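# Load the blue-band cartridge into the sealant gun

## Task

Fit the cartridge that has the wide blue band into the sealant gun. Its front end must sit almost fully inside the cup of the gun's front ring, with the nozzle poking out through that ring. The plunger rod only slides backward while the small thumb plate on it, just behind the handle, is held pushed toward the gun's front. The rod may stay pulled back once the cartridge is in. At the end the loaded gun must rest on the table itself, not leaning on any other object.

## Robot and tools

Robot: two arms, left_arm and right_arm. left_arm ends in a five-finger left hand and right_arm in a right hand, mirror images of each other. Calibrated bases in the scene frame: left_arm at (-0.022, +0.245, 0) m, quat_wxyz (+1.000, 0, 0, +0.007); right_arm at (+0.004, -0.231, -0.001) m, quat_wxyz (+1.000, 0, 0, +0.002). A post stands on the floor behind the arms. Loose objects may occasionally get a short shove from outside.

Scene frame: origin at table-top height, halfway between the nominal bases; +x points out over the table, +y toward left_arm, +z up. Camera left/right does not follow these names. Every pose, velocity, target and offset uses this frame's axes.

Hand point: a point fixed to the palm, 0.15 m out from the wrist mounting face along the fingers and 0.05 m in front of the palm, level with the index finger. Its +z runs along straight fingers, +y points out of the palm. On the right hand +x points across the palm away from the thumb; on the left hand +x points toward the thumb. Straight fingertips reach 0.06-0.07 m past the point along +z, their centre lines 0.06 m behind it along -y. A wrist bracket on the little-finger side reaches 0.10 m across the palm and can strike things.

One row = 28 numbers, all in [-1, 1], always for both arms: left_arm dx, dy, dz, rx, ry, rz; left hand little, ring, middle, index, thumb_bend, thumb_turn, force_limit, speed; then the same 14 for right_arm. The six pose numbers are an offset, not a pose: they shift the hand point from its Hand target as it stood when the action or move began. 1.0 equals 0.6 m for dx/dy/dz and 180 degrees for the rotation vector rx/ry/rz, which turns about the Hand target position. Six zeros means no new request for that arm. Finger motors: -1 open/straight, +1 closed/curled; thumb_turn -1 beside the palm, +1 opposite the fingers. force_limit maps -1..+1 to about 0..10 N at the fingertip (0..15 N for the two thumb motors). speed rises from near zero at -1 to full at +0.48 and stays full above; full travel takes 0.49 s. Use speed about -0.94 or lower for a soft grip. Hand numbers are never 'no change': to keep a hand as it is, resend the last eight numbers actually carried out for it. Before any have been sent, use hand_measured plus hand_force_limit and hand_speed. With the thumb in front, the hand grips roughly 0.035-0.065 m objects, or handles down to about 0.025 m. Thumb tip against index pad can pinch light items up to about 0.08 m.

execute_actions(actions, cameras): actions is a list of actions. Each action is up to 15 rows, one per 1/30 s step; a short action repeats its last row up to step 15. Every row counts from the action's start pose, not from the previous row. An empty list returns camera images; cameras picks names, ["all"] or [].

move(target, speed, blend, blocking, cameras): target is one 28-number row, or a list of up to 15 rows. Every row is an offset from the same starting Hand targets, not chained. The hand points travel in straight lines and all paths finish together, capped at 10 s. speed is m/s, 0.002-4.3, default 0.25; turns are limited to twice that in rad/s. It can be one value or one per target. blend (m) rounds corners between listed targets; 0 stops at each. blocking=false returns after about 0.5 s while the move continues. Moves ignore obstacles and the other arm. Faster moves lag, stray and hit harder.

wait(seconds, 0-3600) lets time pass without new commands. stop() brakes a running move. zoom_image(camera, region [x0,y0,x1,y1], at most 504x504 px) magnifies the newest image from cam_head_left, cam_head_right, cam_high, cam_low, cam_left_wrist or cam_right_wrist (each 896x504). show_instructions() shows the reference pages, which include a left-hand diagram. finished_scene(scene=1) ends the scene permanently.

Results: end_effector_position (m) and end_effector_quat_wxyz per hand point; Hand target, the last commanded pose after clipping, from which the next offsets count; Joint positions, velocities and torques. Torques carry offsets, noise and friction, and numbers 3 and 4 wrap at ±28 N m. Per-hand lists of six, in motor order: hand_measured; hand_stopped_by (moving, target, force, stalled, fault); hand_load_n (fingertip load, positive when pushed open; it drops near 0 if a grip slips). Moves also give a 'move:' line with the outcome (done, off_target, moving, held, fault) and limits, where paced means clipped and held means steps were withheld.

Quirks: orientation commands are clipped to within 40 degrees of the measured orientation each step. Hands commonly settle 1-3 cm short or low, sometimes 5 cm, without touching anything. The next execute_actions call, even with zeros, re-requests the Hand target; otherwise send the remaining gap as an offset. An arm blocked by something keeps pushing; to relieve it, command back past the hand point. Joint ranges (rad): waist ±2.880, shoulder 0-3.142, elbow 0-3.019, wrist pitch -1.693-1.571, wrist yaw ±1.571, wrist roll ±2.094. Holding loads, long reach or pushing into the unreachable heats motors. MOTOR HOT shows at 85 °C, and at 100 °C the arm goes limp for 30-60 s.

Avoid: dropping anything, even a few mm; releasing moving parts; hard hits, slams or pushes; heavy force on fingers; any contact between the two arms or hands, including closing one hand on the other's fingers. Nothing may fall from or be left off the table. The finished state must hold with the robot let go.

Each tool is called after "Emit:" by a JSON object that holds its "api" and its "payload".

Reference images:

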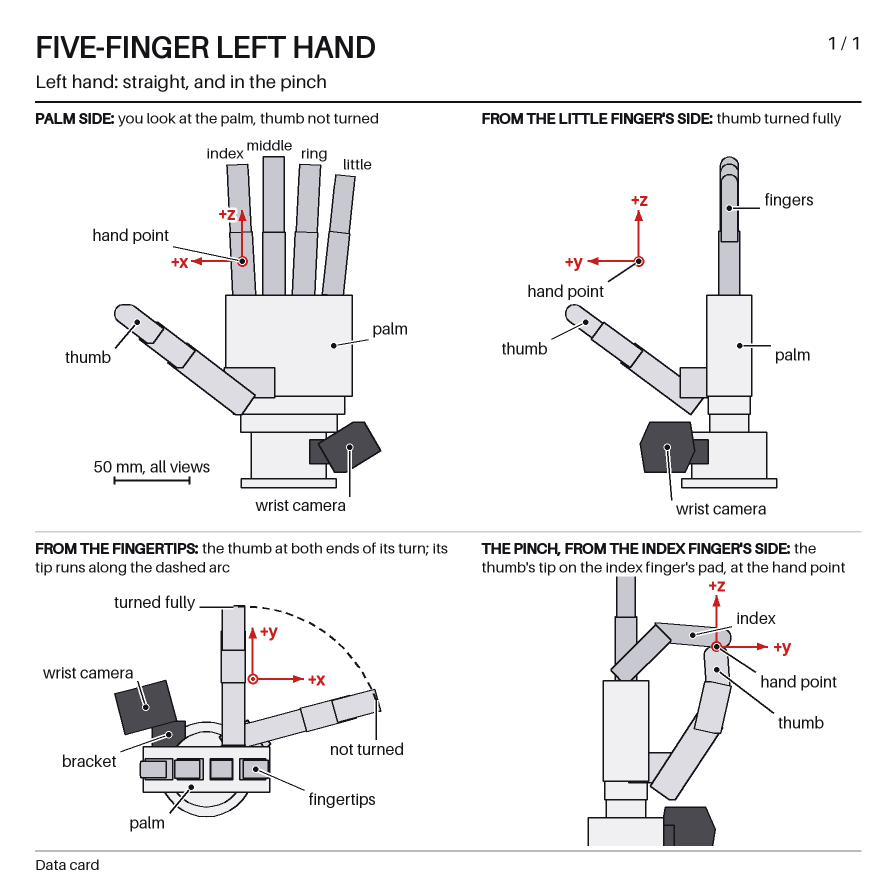

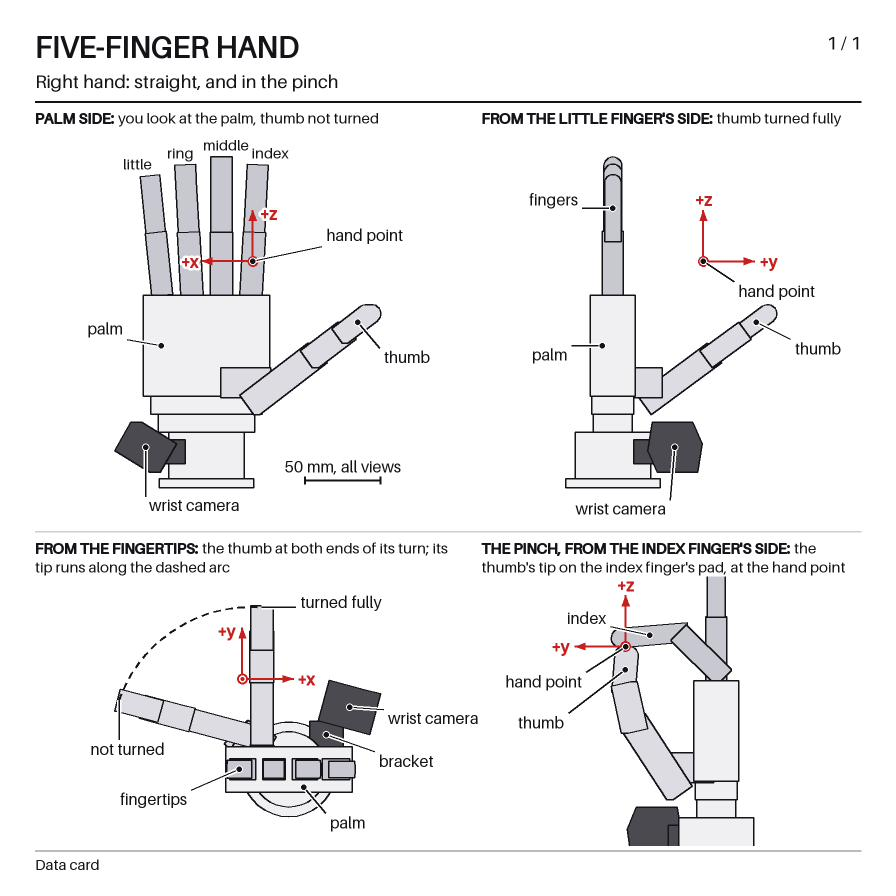

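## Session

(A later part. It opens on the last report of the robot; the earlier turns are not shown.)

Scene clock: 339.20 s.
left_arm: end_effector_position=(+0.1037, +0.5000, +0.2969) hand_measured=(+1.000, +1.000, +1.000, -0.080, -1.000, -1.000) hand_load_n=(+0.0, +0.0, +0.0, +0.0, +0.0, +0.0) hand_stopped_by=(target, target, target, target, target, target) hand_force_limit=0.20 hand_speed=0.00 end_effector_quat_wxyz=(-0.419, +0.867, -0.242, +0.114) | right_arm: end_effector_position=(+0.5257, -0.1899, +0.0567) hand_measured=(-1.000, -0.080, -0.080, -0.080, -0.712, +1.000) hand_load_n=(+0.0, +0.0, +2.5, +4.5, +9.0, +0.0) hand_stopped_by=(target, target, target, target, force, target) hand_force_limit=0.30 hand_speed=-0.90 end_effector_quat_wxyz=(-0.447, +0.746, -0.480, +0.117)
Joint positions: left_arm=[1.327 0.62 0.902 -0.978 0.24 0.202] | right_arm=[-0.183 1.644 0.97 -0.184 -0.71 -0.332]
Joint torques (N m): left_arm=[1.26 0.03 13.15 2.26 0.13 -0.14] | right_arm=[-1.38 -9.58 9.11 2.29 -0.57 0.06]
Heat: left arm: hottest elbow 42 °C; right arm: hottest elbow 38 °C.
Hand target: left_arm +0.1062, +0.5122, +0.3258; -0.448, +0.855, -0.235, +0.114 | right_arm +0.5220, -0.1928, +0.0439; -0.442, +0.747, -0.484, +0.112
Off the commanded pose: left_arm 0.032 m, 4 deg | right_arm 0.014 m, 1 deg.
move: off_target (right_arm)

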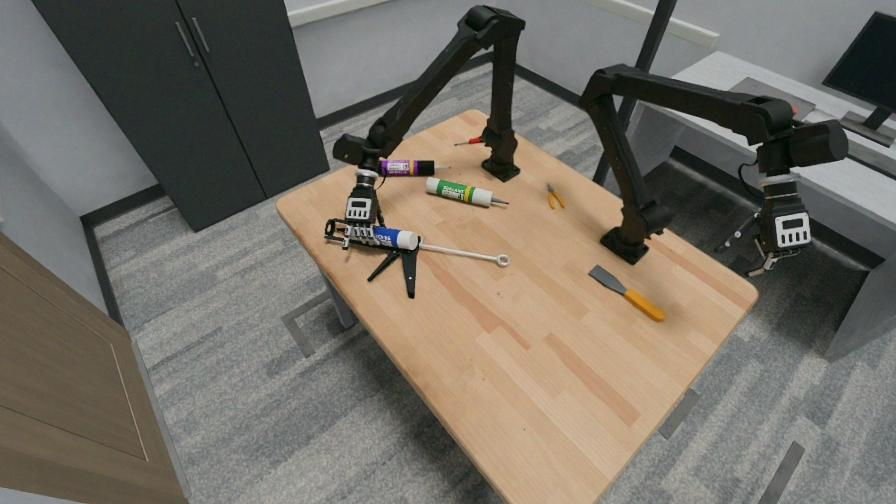

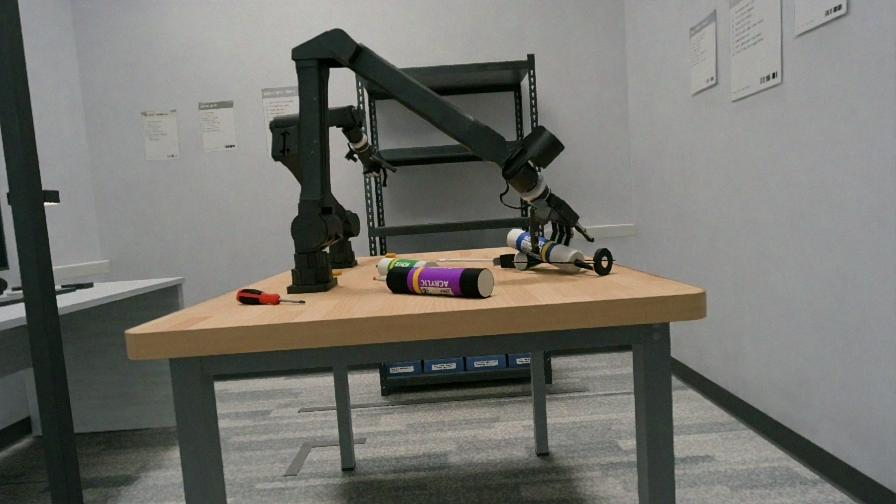

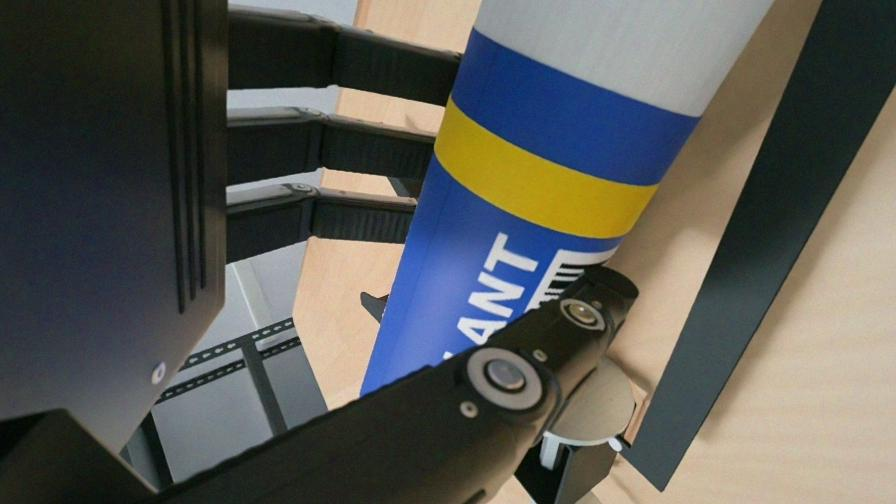

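Emit:
{"api": "move", "payload": {"target": [0,0,0,0,0,0,1,1,1,-0.08,-1,-1,0.2,0, 0,0,0,0,0,0,-1,0.1,0.1,0.1,-0.3,1,0.2,-0.9], "speed": 0.03, "cameras": ["cam_high","cam_low","cam_right_wrist"]}}

Emit:
{"api": "zoom_image", "payload": {"camera": "cam_low", "region": [480, 200, 620, 280]}}

Emit:
{"api": "zoom_image", "payload": {"camera": "cam_high", "region": [315, 190, 435, 260]}}

Scene clock: 339.90 s.
left_arm: end_effector_position=(+0.1037, +0.5000, +0.2969) hand_measured=(+1.000, +1.000, +1.000, -0.080, -1.000, -1.000) hand_load_n=(+0.0, +0.0, +0.0, +0.0, +0.0, +0.0) hand_stopped_by=(target, target, target, target, target, target) hand_force_limit=0.20 hand_speed=0.00 end_effector_quat_wxyz=(-0.419, +0.867, -0.242, +0.114) | right_arm: end_effector_position=(+0.5259, -0.1899, +0.0566) hand_measured=(-1.000, +0.000, -0.056, -0.064, -0.714, +1.000) hand_load_n=(+0.0, +6.0, +4.5, +5.0, +17.0, +2.0) hand_stopped_by=(target, force, force, force, force, target) hand_force_limit=0.20 hand_speed=-0.90 end_effector_quat_wxyz=(-0.447, +0.746, -0.480, +0.118)
Joint positions: left_arm=[1.327 0.62 0.902 -0.978 0.24 0.202] | right_arm=[-0.183 1.644 0.97 -0.183 -0.71 -0.332]
Joint torques (N m): left_arm=[1.55 -0.15 13.19 2.28 0.12 -0.16] | right_arm=[-1.32 -9.58 9.13 2.25 -0.57 0.07]
Heat: left arm: hottest elbow 42 °C; right arm: hottest elbow 38 °C.
Hand target: left_arm +0.1062, +0.5122, +0.3258; -0.448, +0.855, -0.235, +0.114 | right_arm +0.5220, -0.1928, +0.0439; -0.442, +0.747, -0.484, +0.112
Off the commanded pose: left_arm 0.032 m, 4 deg | right_arm 0.014 m, 1 deg.
move: done

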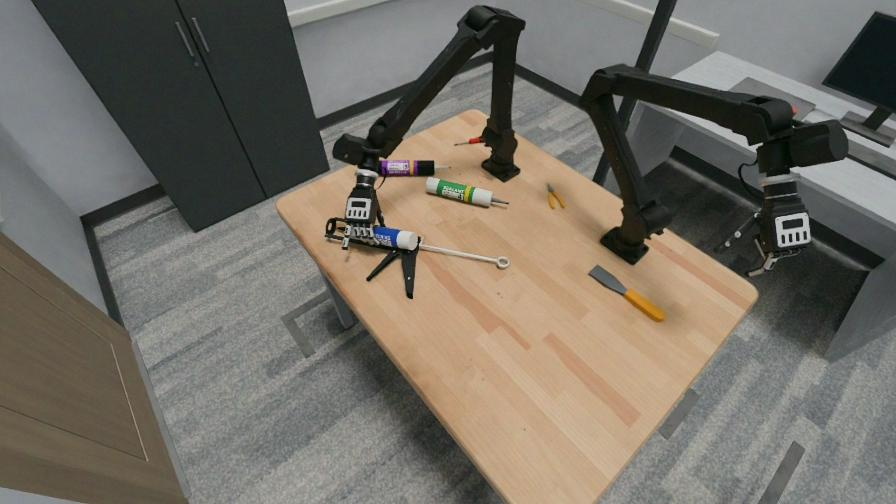

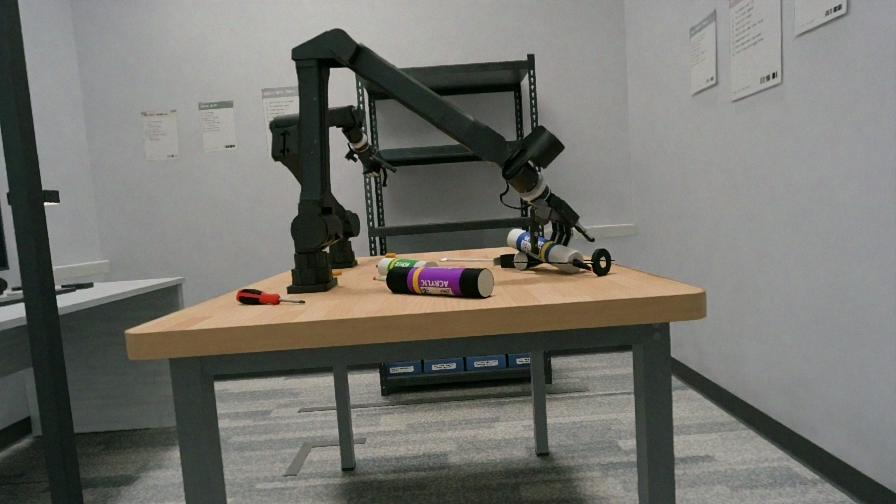

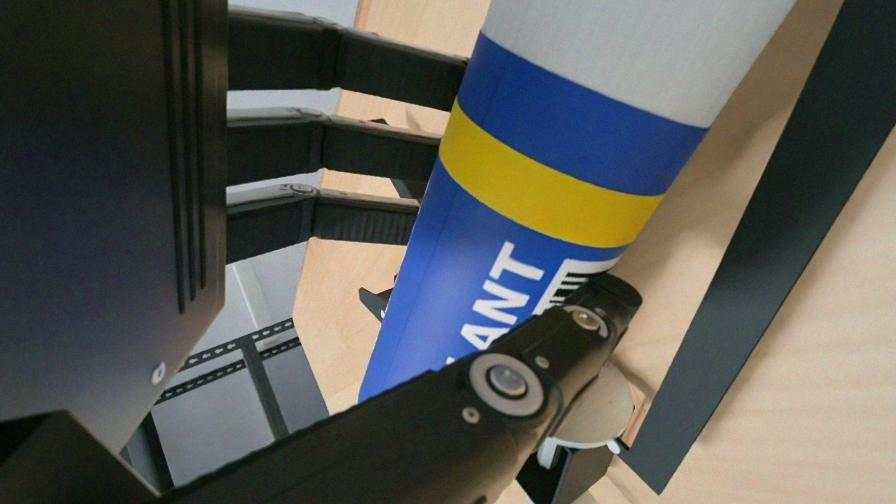

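Scaled by 3.600 from the camera's image (finer frame: 1280x720).

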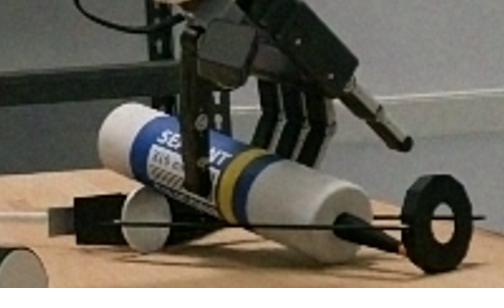

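Scaled by 4.200 from the camera's image (finer frame: 1280x720).

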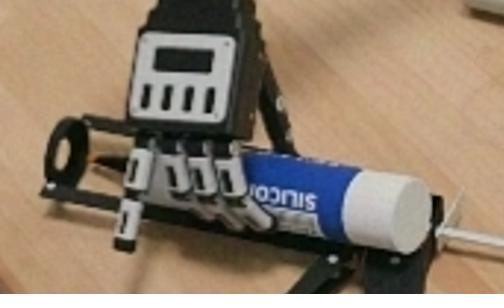

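Emit:
{"api": "move", "payload": {"target": [[0,0,0,0,0,0,1,1,1,-0.08,-1,-1,0.2,0, -0.004,0.012,0.06,0,0,0,-1,0.1,0.1,0.1,-0.3,1,0.2,-0.9],[0,0,0,0,0,0,1,1,1,-0.08,-1,-1,0.2,0, -0.02,0.05,0.1,0,0,0.0,-1,0.1,0.1,0.1,-0.3,1,0.2,-0.9]], "speed": 0.08, "blend": 0.01, "cameras": ["cam_high","cam_low","cam_right_wrist"]}}

Emit:
{"api": "zoom_image", "payload": {"camera": "cam_low", "region": [480, 200, 620, 280]}}

Emit:
{"api": "zoom_image", "payload": {"camera": "cam_high", "region": [315, 190, 435, 260]}}

Scene clock: 341.90 s.
left_arm: end_effector_position=(+0.1037, +0.5000, +0.2969) hand_measured=(+1.000, +1.000, +1.000, -0.080, -1.000, -1.000) hand_load_n=(+0.0, +0.0, +0.0, +0.0, +0.0, +0.0) hand_stopped_by=(target, target, target, target, target, target) hand_force_limit=0.20 hand_speed=0.00 end_effector_quat_wxyz=(-0.419, +0.867, -0.242, +0.114) | right_arm: end_effector_position=(+0.5092, -0.1686, +0.0863) hand_measured=(-1.000, +0.000, -0.056, -0.064, -0.714, +1.000) hand_load_n=(+0.0, +5.5, +4.5, +4.5, +17.5, +2.0) hand_stopped_by=(target, force, force, force, force, target) hand_force_limit=0.20 hand_speed=-0.90 end_effector_quat_wxyz=(-0.432, +0.754, -0.483, +0.109)
Joint positions: left_arm=[1.327 0.62 0.902 -0.978 0.24 0.202] | right_arm=[-0.135 1.554 0.97 -0.289 -0.665 -0.311]
Joint torques (N m): left_arm=[1.14 0.15 13.18 2.43 0.11 -0.11] | right_arm=[-0.32 -12.28 10.85 1.87 -0.81 0.43]
Heat: left arm: hottest elbow 42 °C; right arm: hottest elbow 38 °C.
Hand target: left_arm +0.1062, +0.5122, +0.3258; -0.448, +0.855, -0.235, +0.114 | right_arm +0.5100, -0.1629, +0.1040; -0.442, +0.747, -0.484, +0.112
Off the commanded pose: left_arm 0.032 m, 4 deg | right_arm 0.019 m, 1 deg.
move: off_target (right_arm)

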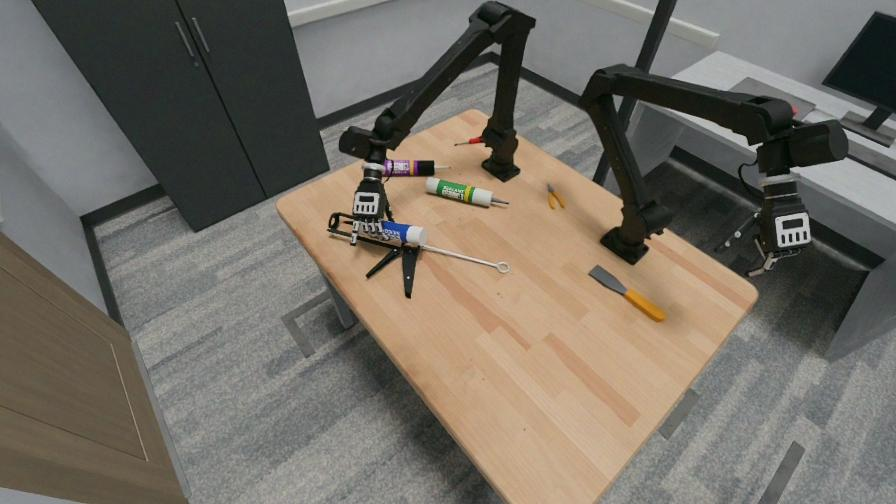

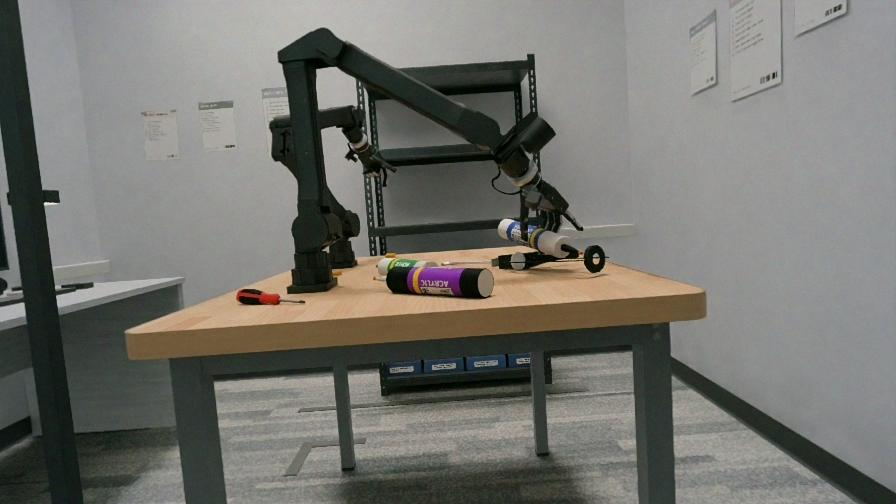

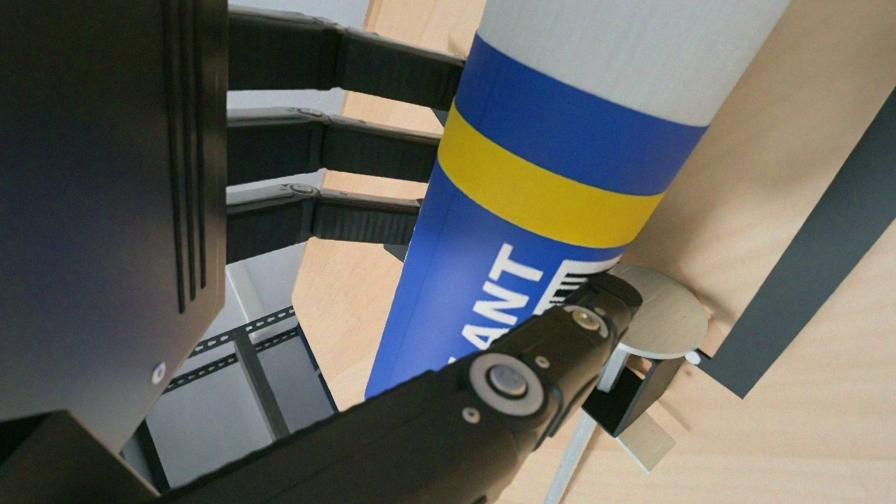

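Scaled by 3.600 from the camera's image (finer frame: 1280x720).

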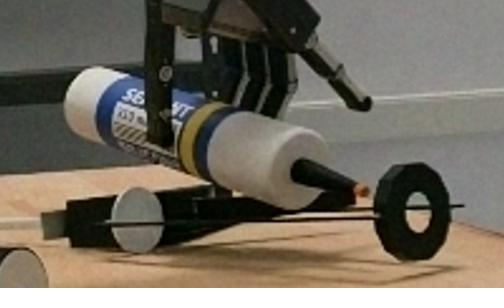

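Scaled by 4.200 from the camera's image (finer frame: 1280x720).

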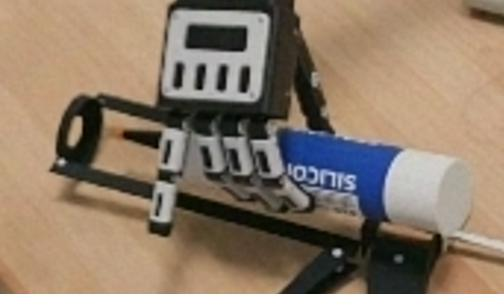

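Emit:
{"api": "move", "payload": {"target": [0,0,0,0,0,0,1,1,1,-0.08,-1,-1,0.2,0, -0.0255,0.043,0.018,0.009,0.0055,0.0,-1,0.1,0.1,0.1,-0.3,1,0.2,-0.9], "speed": 0.08, "cameras": ["cam_high","cam_low"]}}

Emit:
{"api": "zoom_image", "payload": {"camera": "cam_low", "region": [480, 200, 620, 280]}}

Emit:
{"api": "zoom_image", "payload": {"camera": "cam_high", "region": [315, 190, 435, 260]}}

Scene clock: 343.83 s.
left_arm: end_effector_position=(+0.1037, +0.5000, +0.2969) hand_measured=(+1.000, +1.000, +1.000, -0.080, -1.000, -1.000) hand_load_n=(+0.0, +0.0, +0.0, +0.0, +0.0, -0.5) hand_stopped_by=(target, target, target, target, target, target) hand_force_limit=0.20 hand_speed=0.00 end_effector_quat_wxyz=(-0.419, +0.867, -0.242, +0.114) | right_arm: end_effector_position=(+0.4935, -0.1422, +0.0960) hand_measured=(-1.000, +0.000, -0.056, -0.064, -0.714, +1.000) hand_load_n=(+0.0, +5.5, +4.5, +4.5, +17.5, +2.0) hand_stopped_by=(target, force, force, force, force, target) hand_force_limit=0.20 hand_speed=-0.90 end_effector_quat_wxyz=(-0.437, +0.749, -0.490, +0.093)
Joint positions: left_arm=[1.327 0.62 0.902 -0.978 0.24 0.202] | right_arm=[-0.088 1.507 0.936 -0.289 -0.654 -0.247]
Joint torques (N m): left_arm=[0.97 -0.09 13.11 2.45 0.09 -0.11] | right_arm=[-0.38 -11.87 10.89 2.09 -0.81 0.42]
Heat: left arm: hottest elbow 42 °C; right arm: hottest elbow 38 °C.
Hand target: left_arm +0.1062, +0.5122, +0.3258; -0.448, +0.855, -0.235, +0.114 | right_arm +0.4946, -0.1369, +0.1148; -0.449, +0.741, -0.489, +0.099
Off the commanded pose: left_arm 0.032 m, 4 deg | right_arm 0.019 m, 2 deg.
move: off_target (right_arm)

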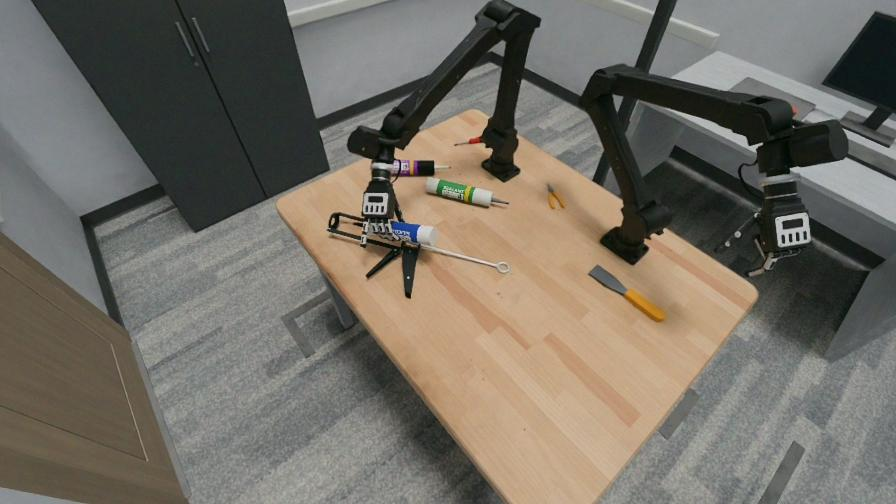

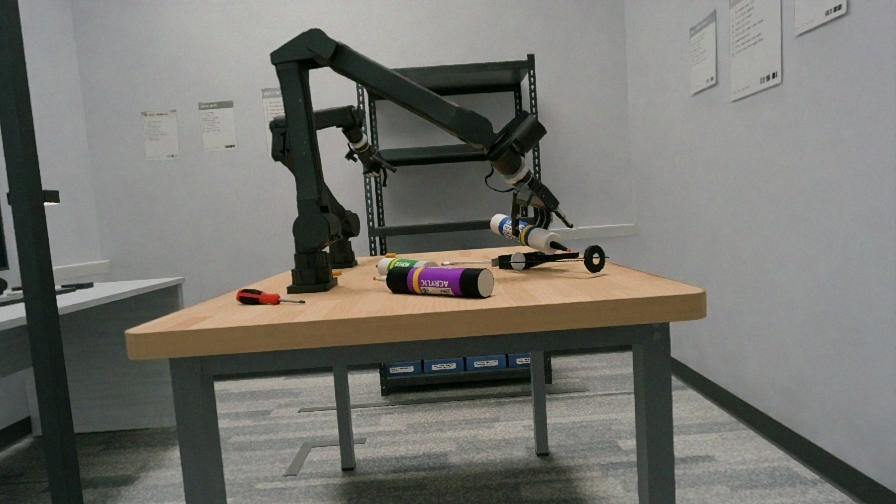

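Scaled by 3.600 from the camera's image (finer frame: 1280x720).

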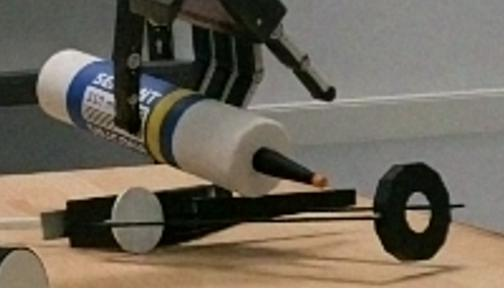

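Scaled by 4.200 from the camera's image (finer frame: 1280x720).

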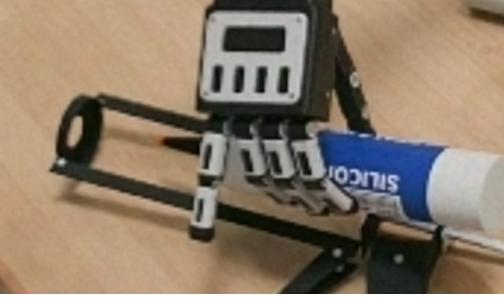

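Emit:
{"api": "zoom_image", "payload": {"camera": "cam_high", "region": [320, 200, 420, 300]}}

Emit:
{"api": "zoom_image", "payload": {"camera": "cam_low", "region": [485, 205, 625, 285]}}

Scaled by 5.040 from the camera's image (finer frame: 1280x720).

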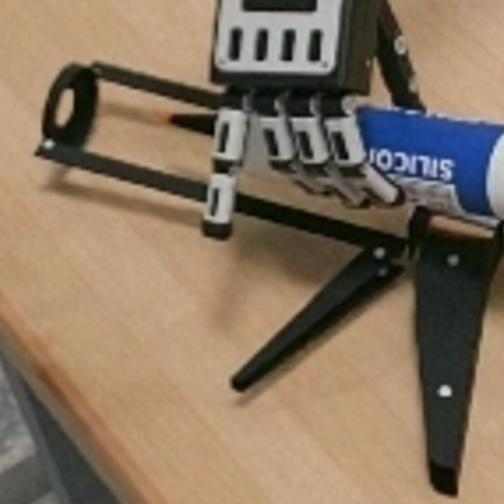

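Scaled by 3.600 from the camera's image (finer frame: 1280x720).

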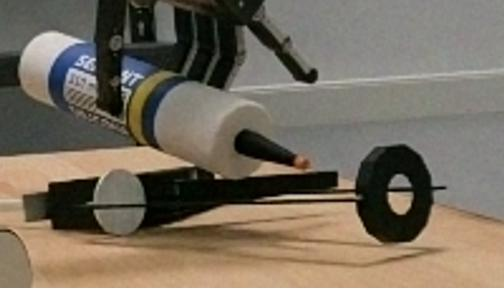

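Emit:
{"api": "move", "payload": {"target": [0,0,0,0,0,0,1,1,1,-0.08,-1,-1,0.2,0, 0.0166,-0.029,0.0,0,0,0.0,-1,0.1,0.1,0.1,-0.3,1,0.2,-0.9], "speed": 0.05, "cameras": ["cam_high","cam_low"]}}

Emit:
{"api": "zoom_image", "payload": {"camera": "cam_low", "region": [480, 200, 620, 280]}}

Emit:
{"api": "zoom_image", "payload": {"camera": "cam_high", "region": [320, 190, 440, 260]}}

Scene clock: 345.47 s.
left_arm: end_effector_position=(+0.1037, +0.5000, +0.2969) hand_measured=(+1.000, +1.000, +1.000, -0.080, -1.000, -1.000) hand_load_n=(+0.0, +0.0, +0.0, +0.0, +0.0, +0.0) hand_stopped_by=(target, target, target, target, target, target) hand_force_limit=0.20 hand_speed=0.00 end_effector_quat_wxyz=(-0.419, +0.867, -0.242, +0.114) | right_arm: end_effector_position=(+0.4895, -0.1518, +0.0952) hand_measured=(-1.000, +0.000, -0.056, -0.064, -0.714, +1.000) hand_load_n=(+0.0, +6.0, +4.5, +4.5, +18.0, +2.0) hand_stopped_by=(target, force, force, force, force, target) hand_force_limit=0.20 hand_speed=-0.90 end_effector_quat_wxyz=(-0.436, +0.746, -0.496, +0.086)
Joint positions: left_arm=[1.327 0.62 0.902 -0.978 0.24 0.202] | right_arm=[-0.113 1.507 0.936 -0.313 -0.672 -0.257]
Joint torques (N m): left_arm=[1.73 0.21 13 2.24 0.11 -0.15] | right_arm=[-1.38 -9.88 14.06 1.87 -1.05 0.21]
Heat: left arm: hottest elbow 42 °C; right arm: hottest elbow 37 °C.
Hand target: left_arm +0.1062, +0.5122, +0.3258; -0.448, +0.855, -0.235, +0.114 | right_arm +0.5047, -0.1546, +0.1148; -0.449, +0.741, -0.490, +0.099
Off the commanded pose: left_arm 0.032 m, 4 deg | right_arm 0.025 m, 2 deg.
move: off_target (right_arm)

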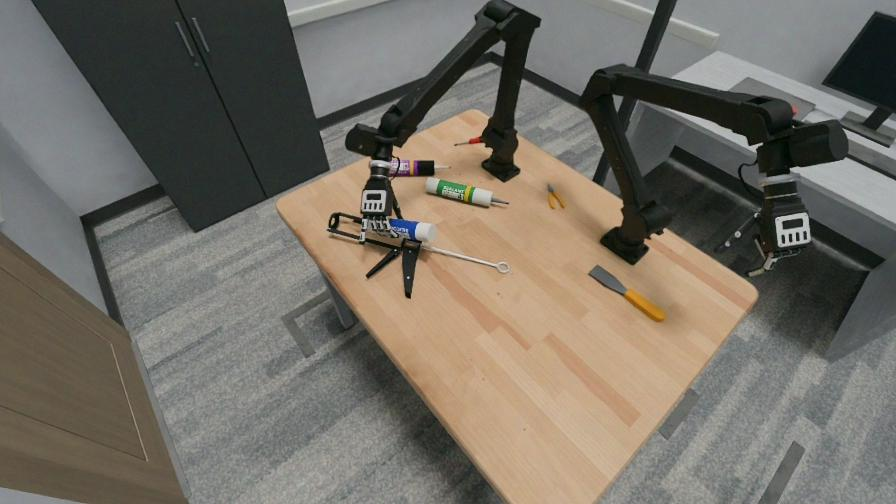

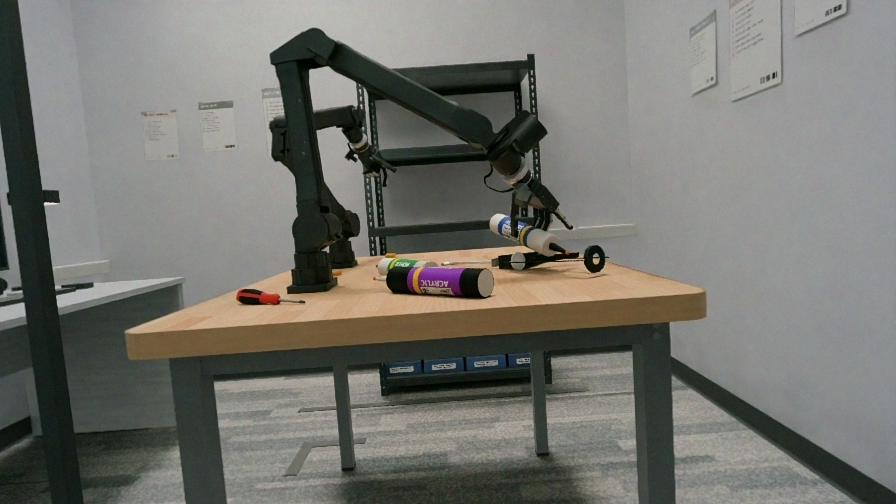

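Scaled by 3.600 from the camera's image (finer frame: 1280x720).

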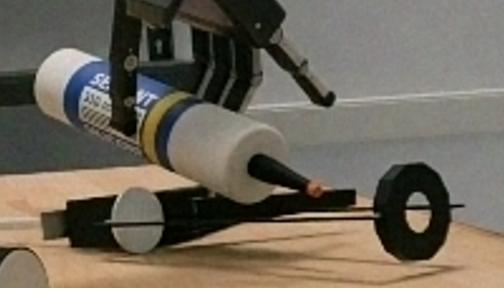

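Scaled by 4.200 from the camera's image (finer frame: 1280x720).

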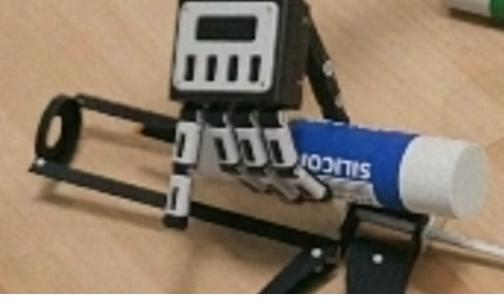

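Emit:
{"api": "move", "payload": {"target": [0,0,0,0,0,0,1,1,1,-0.08,-1,-1,0.2,0, 0.02,-0.01,0.006,-0.005,-0.003,0.0,-1,0.1,0.1,0.1,-0.3,1,0.2,-0.9], "speed": 0.05, "cameras": ["cam_high","cam_low"]}}

Emit:
{"api": "zoom_image", "payload": {"camera": "cam_low", "region": [480, 200, 620, 280]}}

Emit:
{"api": "zoom_image", "payload": {"camera": "cam_high", "region": [320, 190, 440, 260]}}

Scene clock: 346.47 s.
left_arm: end_effector_position=(+0.1037, +0.5000, +0.2969) hand_measured=(+1.000, +1.000, +1.000, -0.080, -1.000, -1.000) hand_load_n=(+0.0, +0.0, +0.0, +0.0, +0.0, +0.0) hand_stopped_by=(target, target, target, target, target, target) hand_force_limit=0.20 hand_speed=0.00 end_effector_quat_wxyz=(-0.419, +0.867, -0.242, +0.114) | right_arm: end_effector_position=(+0.4858, -0.1540, +0.0872) hand_measured=(-1.000, +0.000, -0.056, -0.064, -0.714, +1.000) hand_load_n=(+0.0, +5.5, +4.5, +4.5, +17.5, +2.0) hand_stopped_by=(target, force, force, force, force, target) hand_force_limit=0.20 hand_speed=-0.90 end_effector_quat_wxyz=(-0.428, +0.750, -0.498, +0.079)
Joint positions: left_arm=[1.327 0.62 0.902 -0.978 0.24 0.202] | right_arm=[-0.116 1.52 0.936 -0.331 -0.67 -0.275]
Joint torques (N m): left_arm=[1.79 -0.44 13.08 2.3 0.12 -0.14] | right_arm=[-1.67 -9.82 17.03 1.77 -0.86 0.21]
Heat: left arm: hottest elbow 42 °C; right arm: hottest elbow 37 °C.
Hand target: left_arm +0.1062, +0.5122, +0.3258; -0.448, +0.855, -0.235, +0.114 | right_arm +0.5166, -0.1604, +0.1184; -0.445, +0.744, -0.487, +0.106
Off the commanded pose: left_arm 0.032 m, 4 deg | right_arm 0.044 m, 4 deg.
move: off_target (right_arm)

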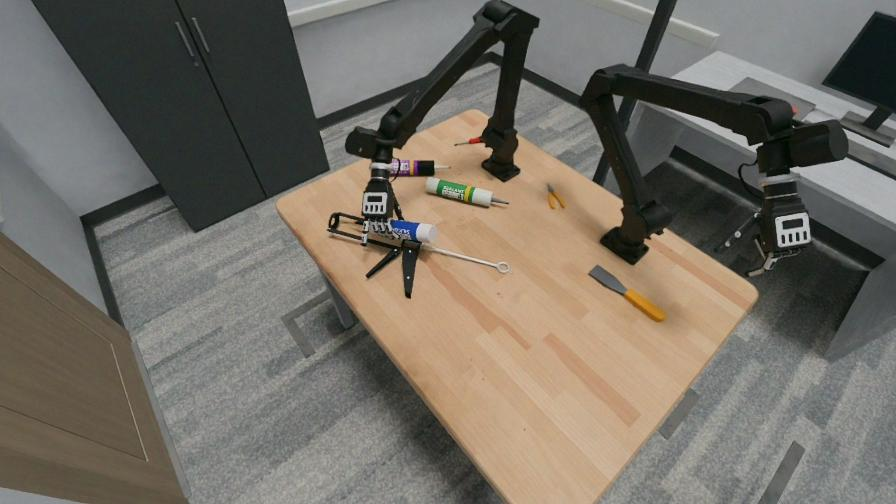

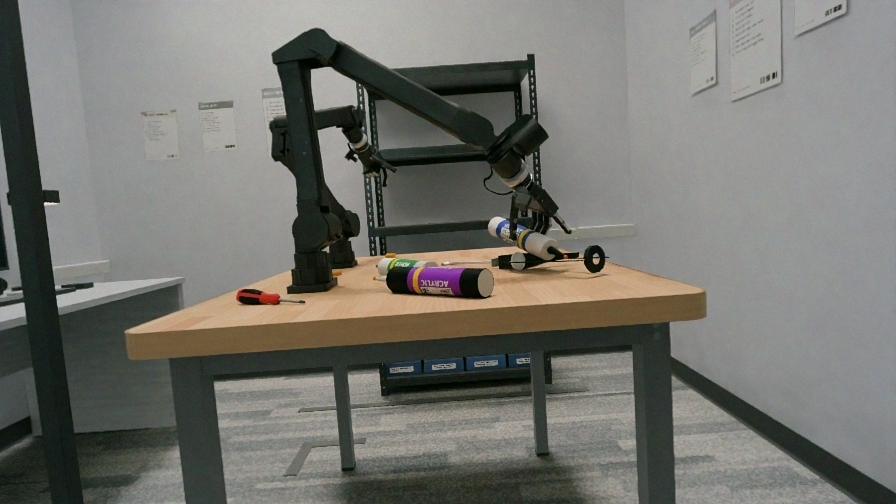

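Scaled by 3.600 from the camera's image (finer frame: 1280x720).

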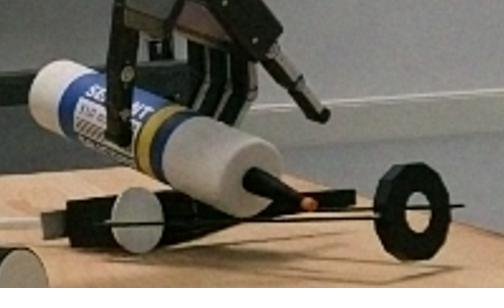

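Scaled by 4.200 from the camera's image (finer frame: 1280x720).

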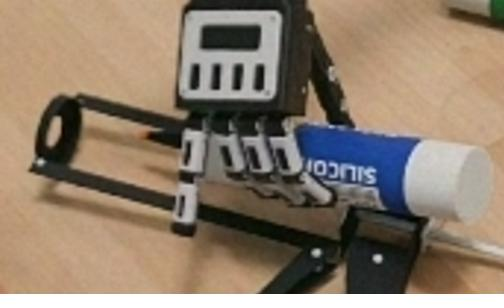

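Emit:
{"api": "move", "payload": {"target": [0,0,0,0,0,0,1,1,1,-0.08,-1,-1,0.2,0, 0.02,0.01,0.015,0,0,0.0,-1,0.1,0.1,0.1,-0.3,1,0.2,-0.9], "speed": 0.05, "cameras": ["cam_high","cam_low"]}}

Emit:
{"api": "zoom_image", "payload": {"camera": "cam_low", "region": [480, 200, 620, 280]}}

Emit:
{"api": "zoom_image", "payload": {"camera": "cam_high", "region": [320, 190, 440, 260]}}

Scene clock: 347.87 s.
left_arm: end_effector_position=(+0.1037, +0.5000, +0.2969) hand_measured=(+1.000, +1.000, +1.000, -0.080, -1.000, -1.000) hand_load_n=(+0.0, +0.0, +0.0, +0.0, +0.0, +0.0) hand_stopped_by=(target, target, target, target, target, target) hand_force_limit=0.20 hand_speed=0.00 end_effector_quat_wxyz=(-0.419, +0.867, -0.242, +0.114) | right_arm: end_effector_position=(+0.4979, -0.1567, +0.0943) hand_measured=(-1.000, +0.000, -0.056, -0.064, -0.714, +1.000) hand_load_n=(+0.0, +5.5, +4.5, +4.5, +17.5, +2.0) hand_stopped_by=(target, force, force, force, force, target) hand_force_limit=0.20 hand_speed=-0.90 end_effector_quat_wxyz=(-0.427, +0.750, -0.498, +0.085)
Joint positions: left_arm=[1.327 0.62 0.902 -0.978 0.24 0.202] | right_arm=[-0.116 1.533 0.975 -0.349 -0.661 -0.275]
Joint torques (N m): left_arm=[1.32 -0.03 13.04 2.4 0.09 -0.13] | right_arm=[-0.32 -10.05 17.5 1.8 -0.84 0.36]
Heat: left arm: hottest elbow 42 °C; right arm: hottest elbow 38 °C.
Hand target: left_arm +0.1062, +0.5122, +0.3258; -0.448, +0.855, -0.235, +0.114 | right_arm +0.5286, -0.1544, +0.1273; -0.445, +0.744, -0.487, +0.106
Off the commanded pose: left_arm 0.032 m, 4 deg | right_arm 0.045 m, 4 deg.
move: off_target (right_arm)

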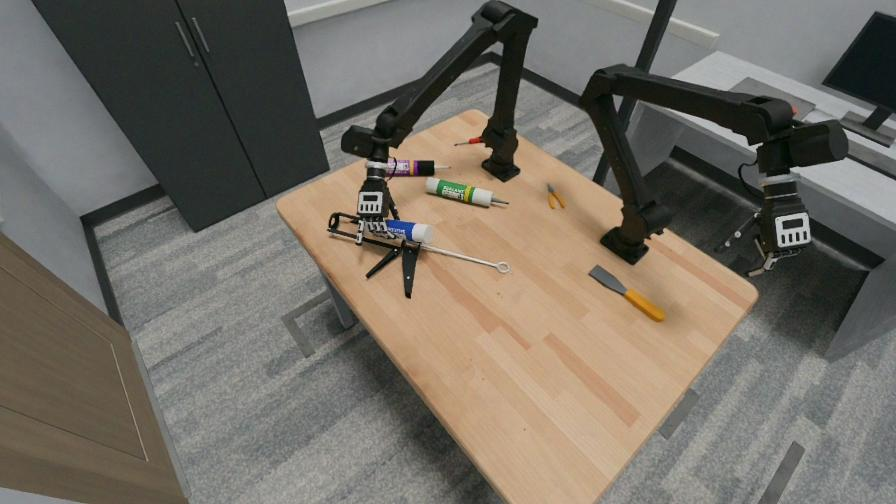

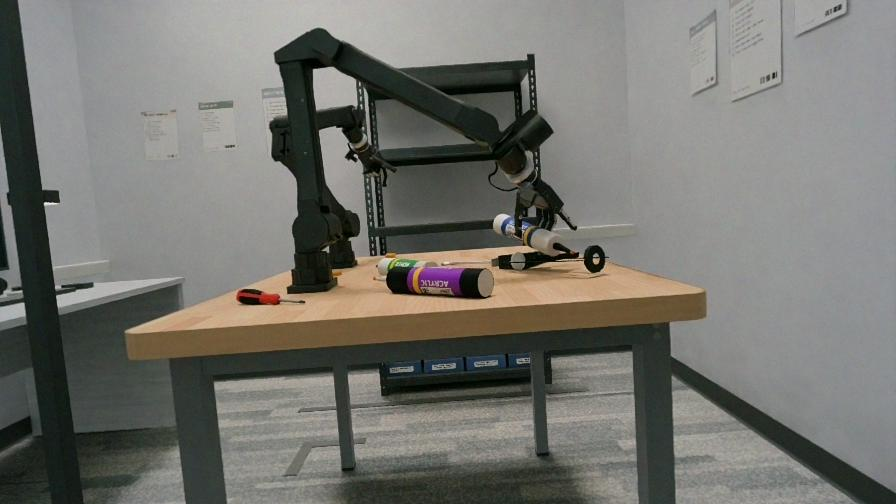

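Scaled by 3.600 from the camera's image (finer frame: 1280x720).

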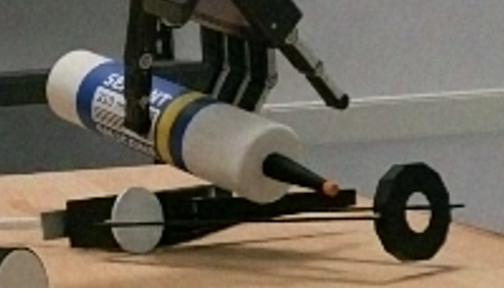

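Scaled by 4.200 from the camera's image (finer frame: 1280x720).

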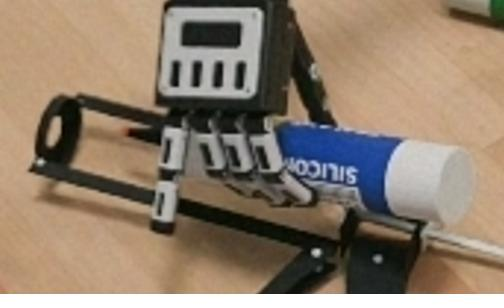

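Emit:
{"api": "move", "payload": {"target": [0,0,0,0,0,0,1,1,1,-0.08,-1,-1,0.2,0, 0.0253,-0.028,-0.004,0,0,0.0,-1,0.1,0.1,0.1,-0.3,1,0.2,-0.9], "speed": 0.05, "cameras": ["cam_high","cam_low"]}}

Emit:
{"api": "zoom_image", "payload": {"camera": "cam_low", "region": [480, 200, 620, 280]}}

Emit:
{"api": "zoom_image", "payload": {"camera": "cam_high", "region": [320, 190, 440, 260]}}

Scene clock: 349.17 s.
left_arm: end_effector_position=(+0.1037, +0.5000, +0.2969) hand_measured=(+1.000, +1.000, +1.000, -0.080, -1.000, -1.000) hand_load_n=(+0.0, +0.0, +0.0, +0.0, +0.0, +0.0) hand_stopped_by=(target, target, target, target, target, target) hand_force_limit=0.20 hand_speed=0.00 end_effector_quat_wxyz=(-0.419, +0.867, -0.242, +0.114) | right_arm: end_effector_position=(+0.5119, -0.1660, +0.0918) hand_measured=(-1.000, +0.000, -0.056, -0.064, -0.714, +1.000) hand_load_n=(+0.0, +6.0, +4.5, +4.5, +17.5, +2.0) hand_stopped_by=(target, force, force, force, force, target) hand_force_limit=0.20 hand_speed=-0.90 end_effector_quat_wxyz=(-0.426, +0.749, -0.501, +0.080)
Joint positions: left_arm=[1.327 0.62 0.902 -0.978 0.24 0.202] | right_arm=[-0.134 1.577 1.022 -0.371 -0.675 -0.29]
Joint torques (N m): left_arm=[0.67 -0.21 12.83 2.19 0.1 -0.16] | right_arm=[-1.44 -10.64 17.63 1.74 -1.08 0.22]
Heat: left arm: hottest elbow 42 °C; right arm: hottest elbow 38 °C.
Hand target: left_arm +0.1062, +0.5122, +0.3258; -0.448, +0.855, -0.235, +0.114 | right_arm +0.5438, -0.1713, +0.1248; -0.445, +0.744, -0.487, +0.106
Off the commanded pose: left_arm 0.032 m, 4 deg | right_arm 0.046 m, 4 deg.
move: off_target (right_arm)

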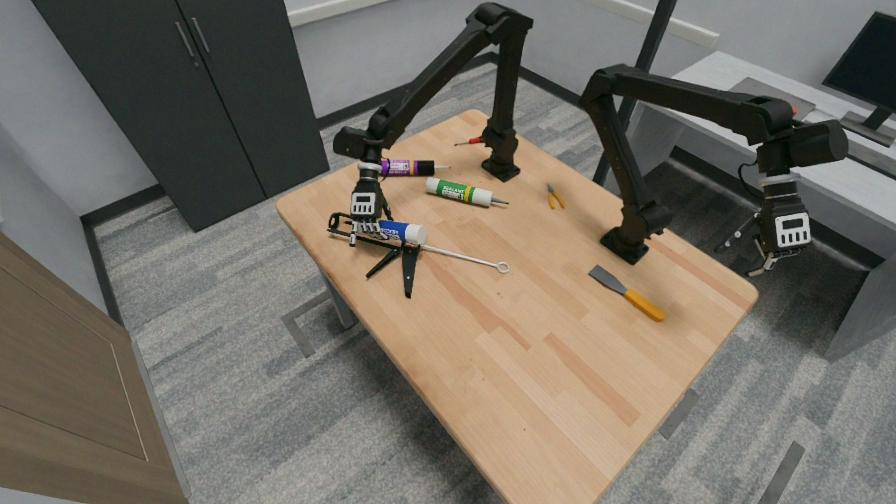

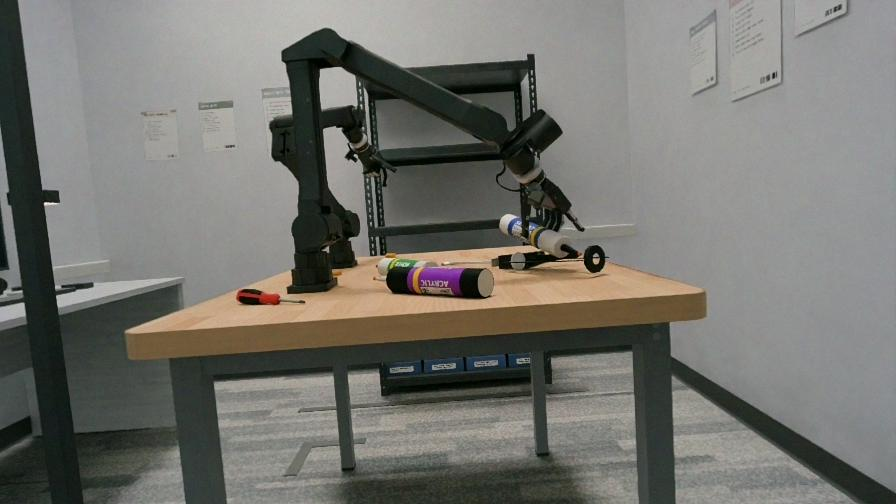

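Scaled by 3.600 from the camera's image (finer frame: 1280x720).

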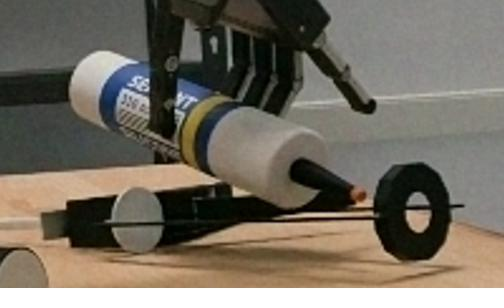

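Scaled by 4.200 from the camera's image (finer frame: 1280x720).

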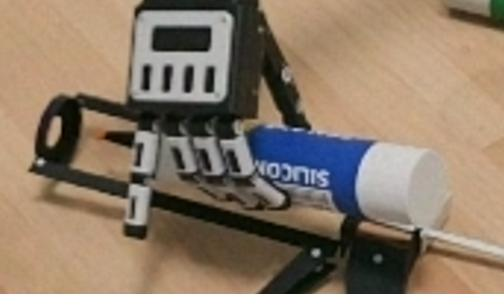

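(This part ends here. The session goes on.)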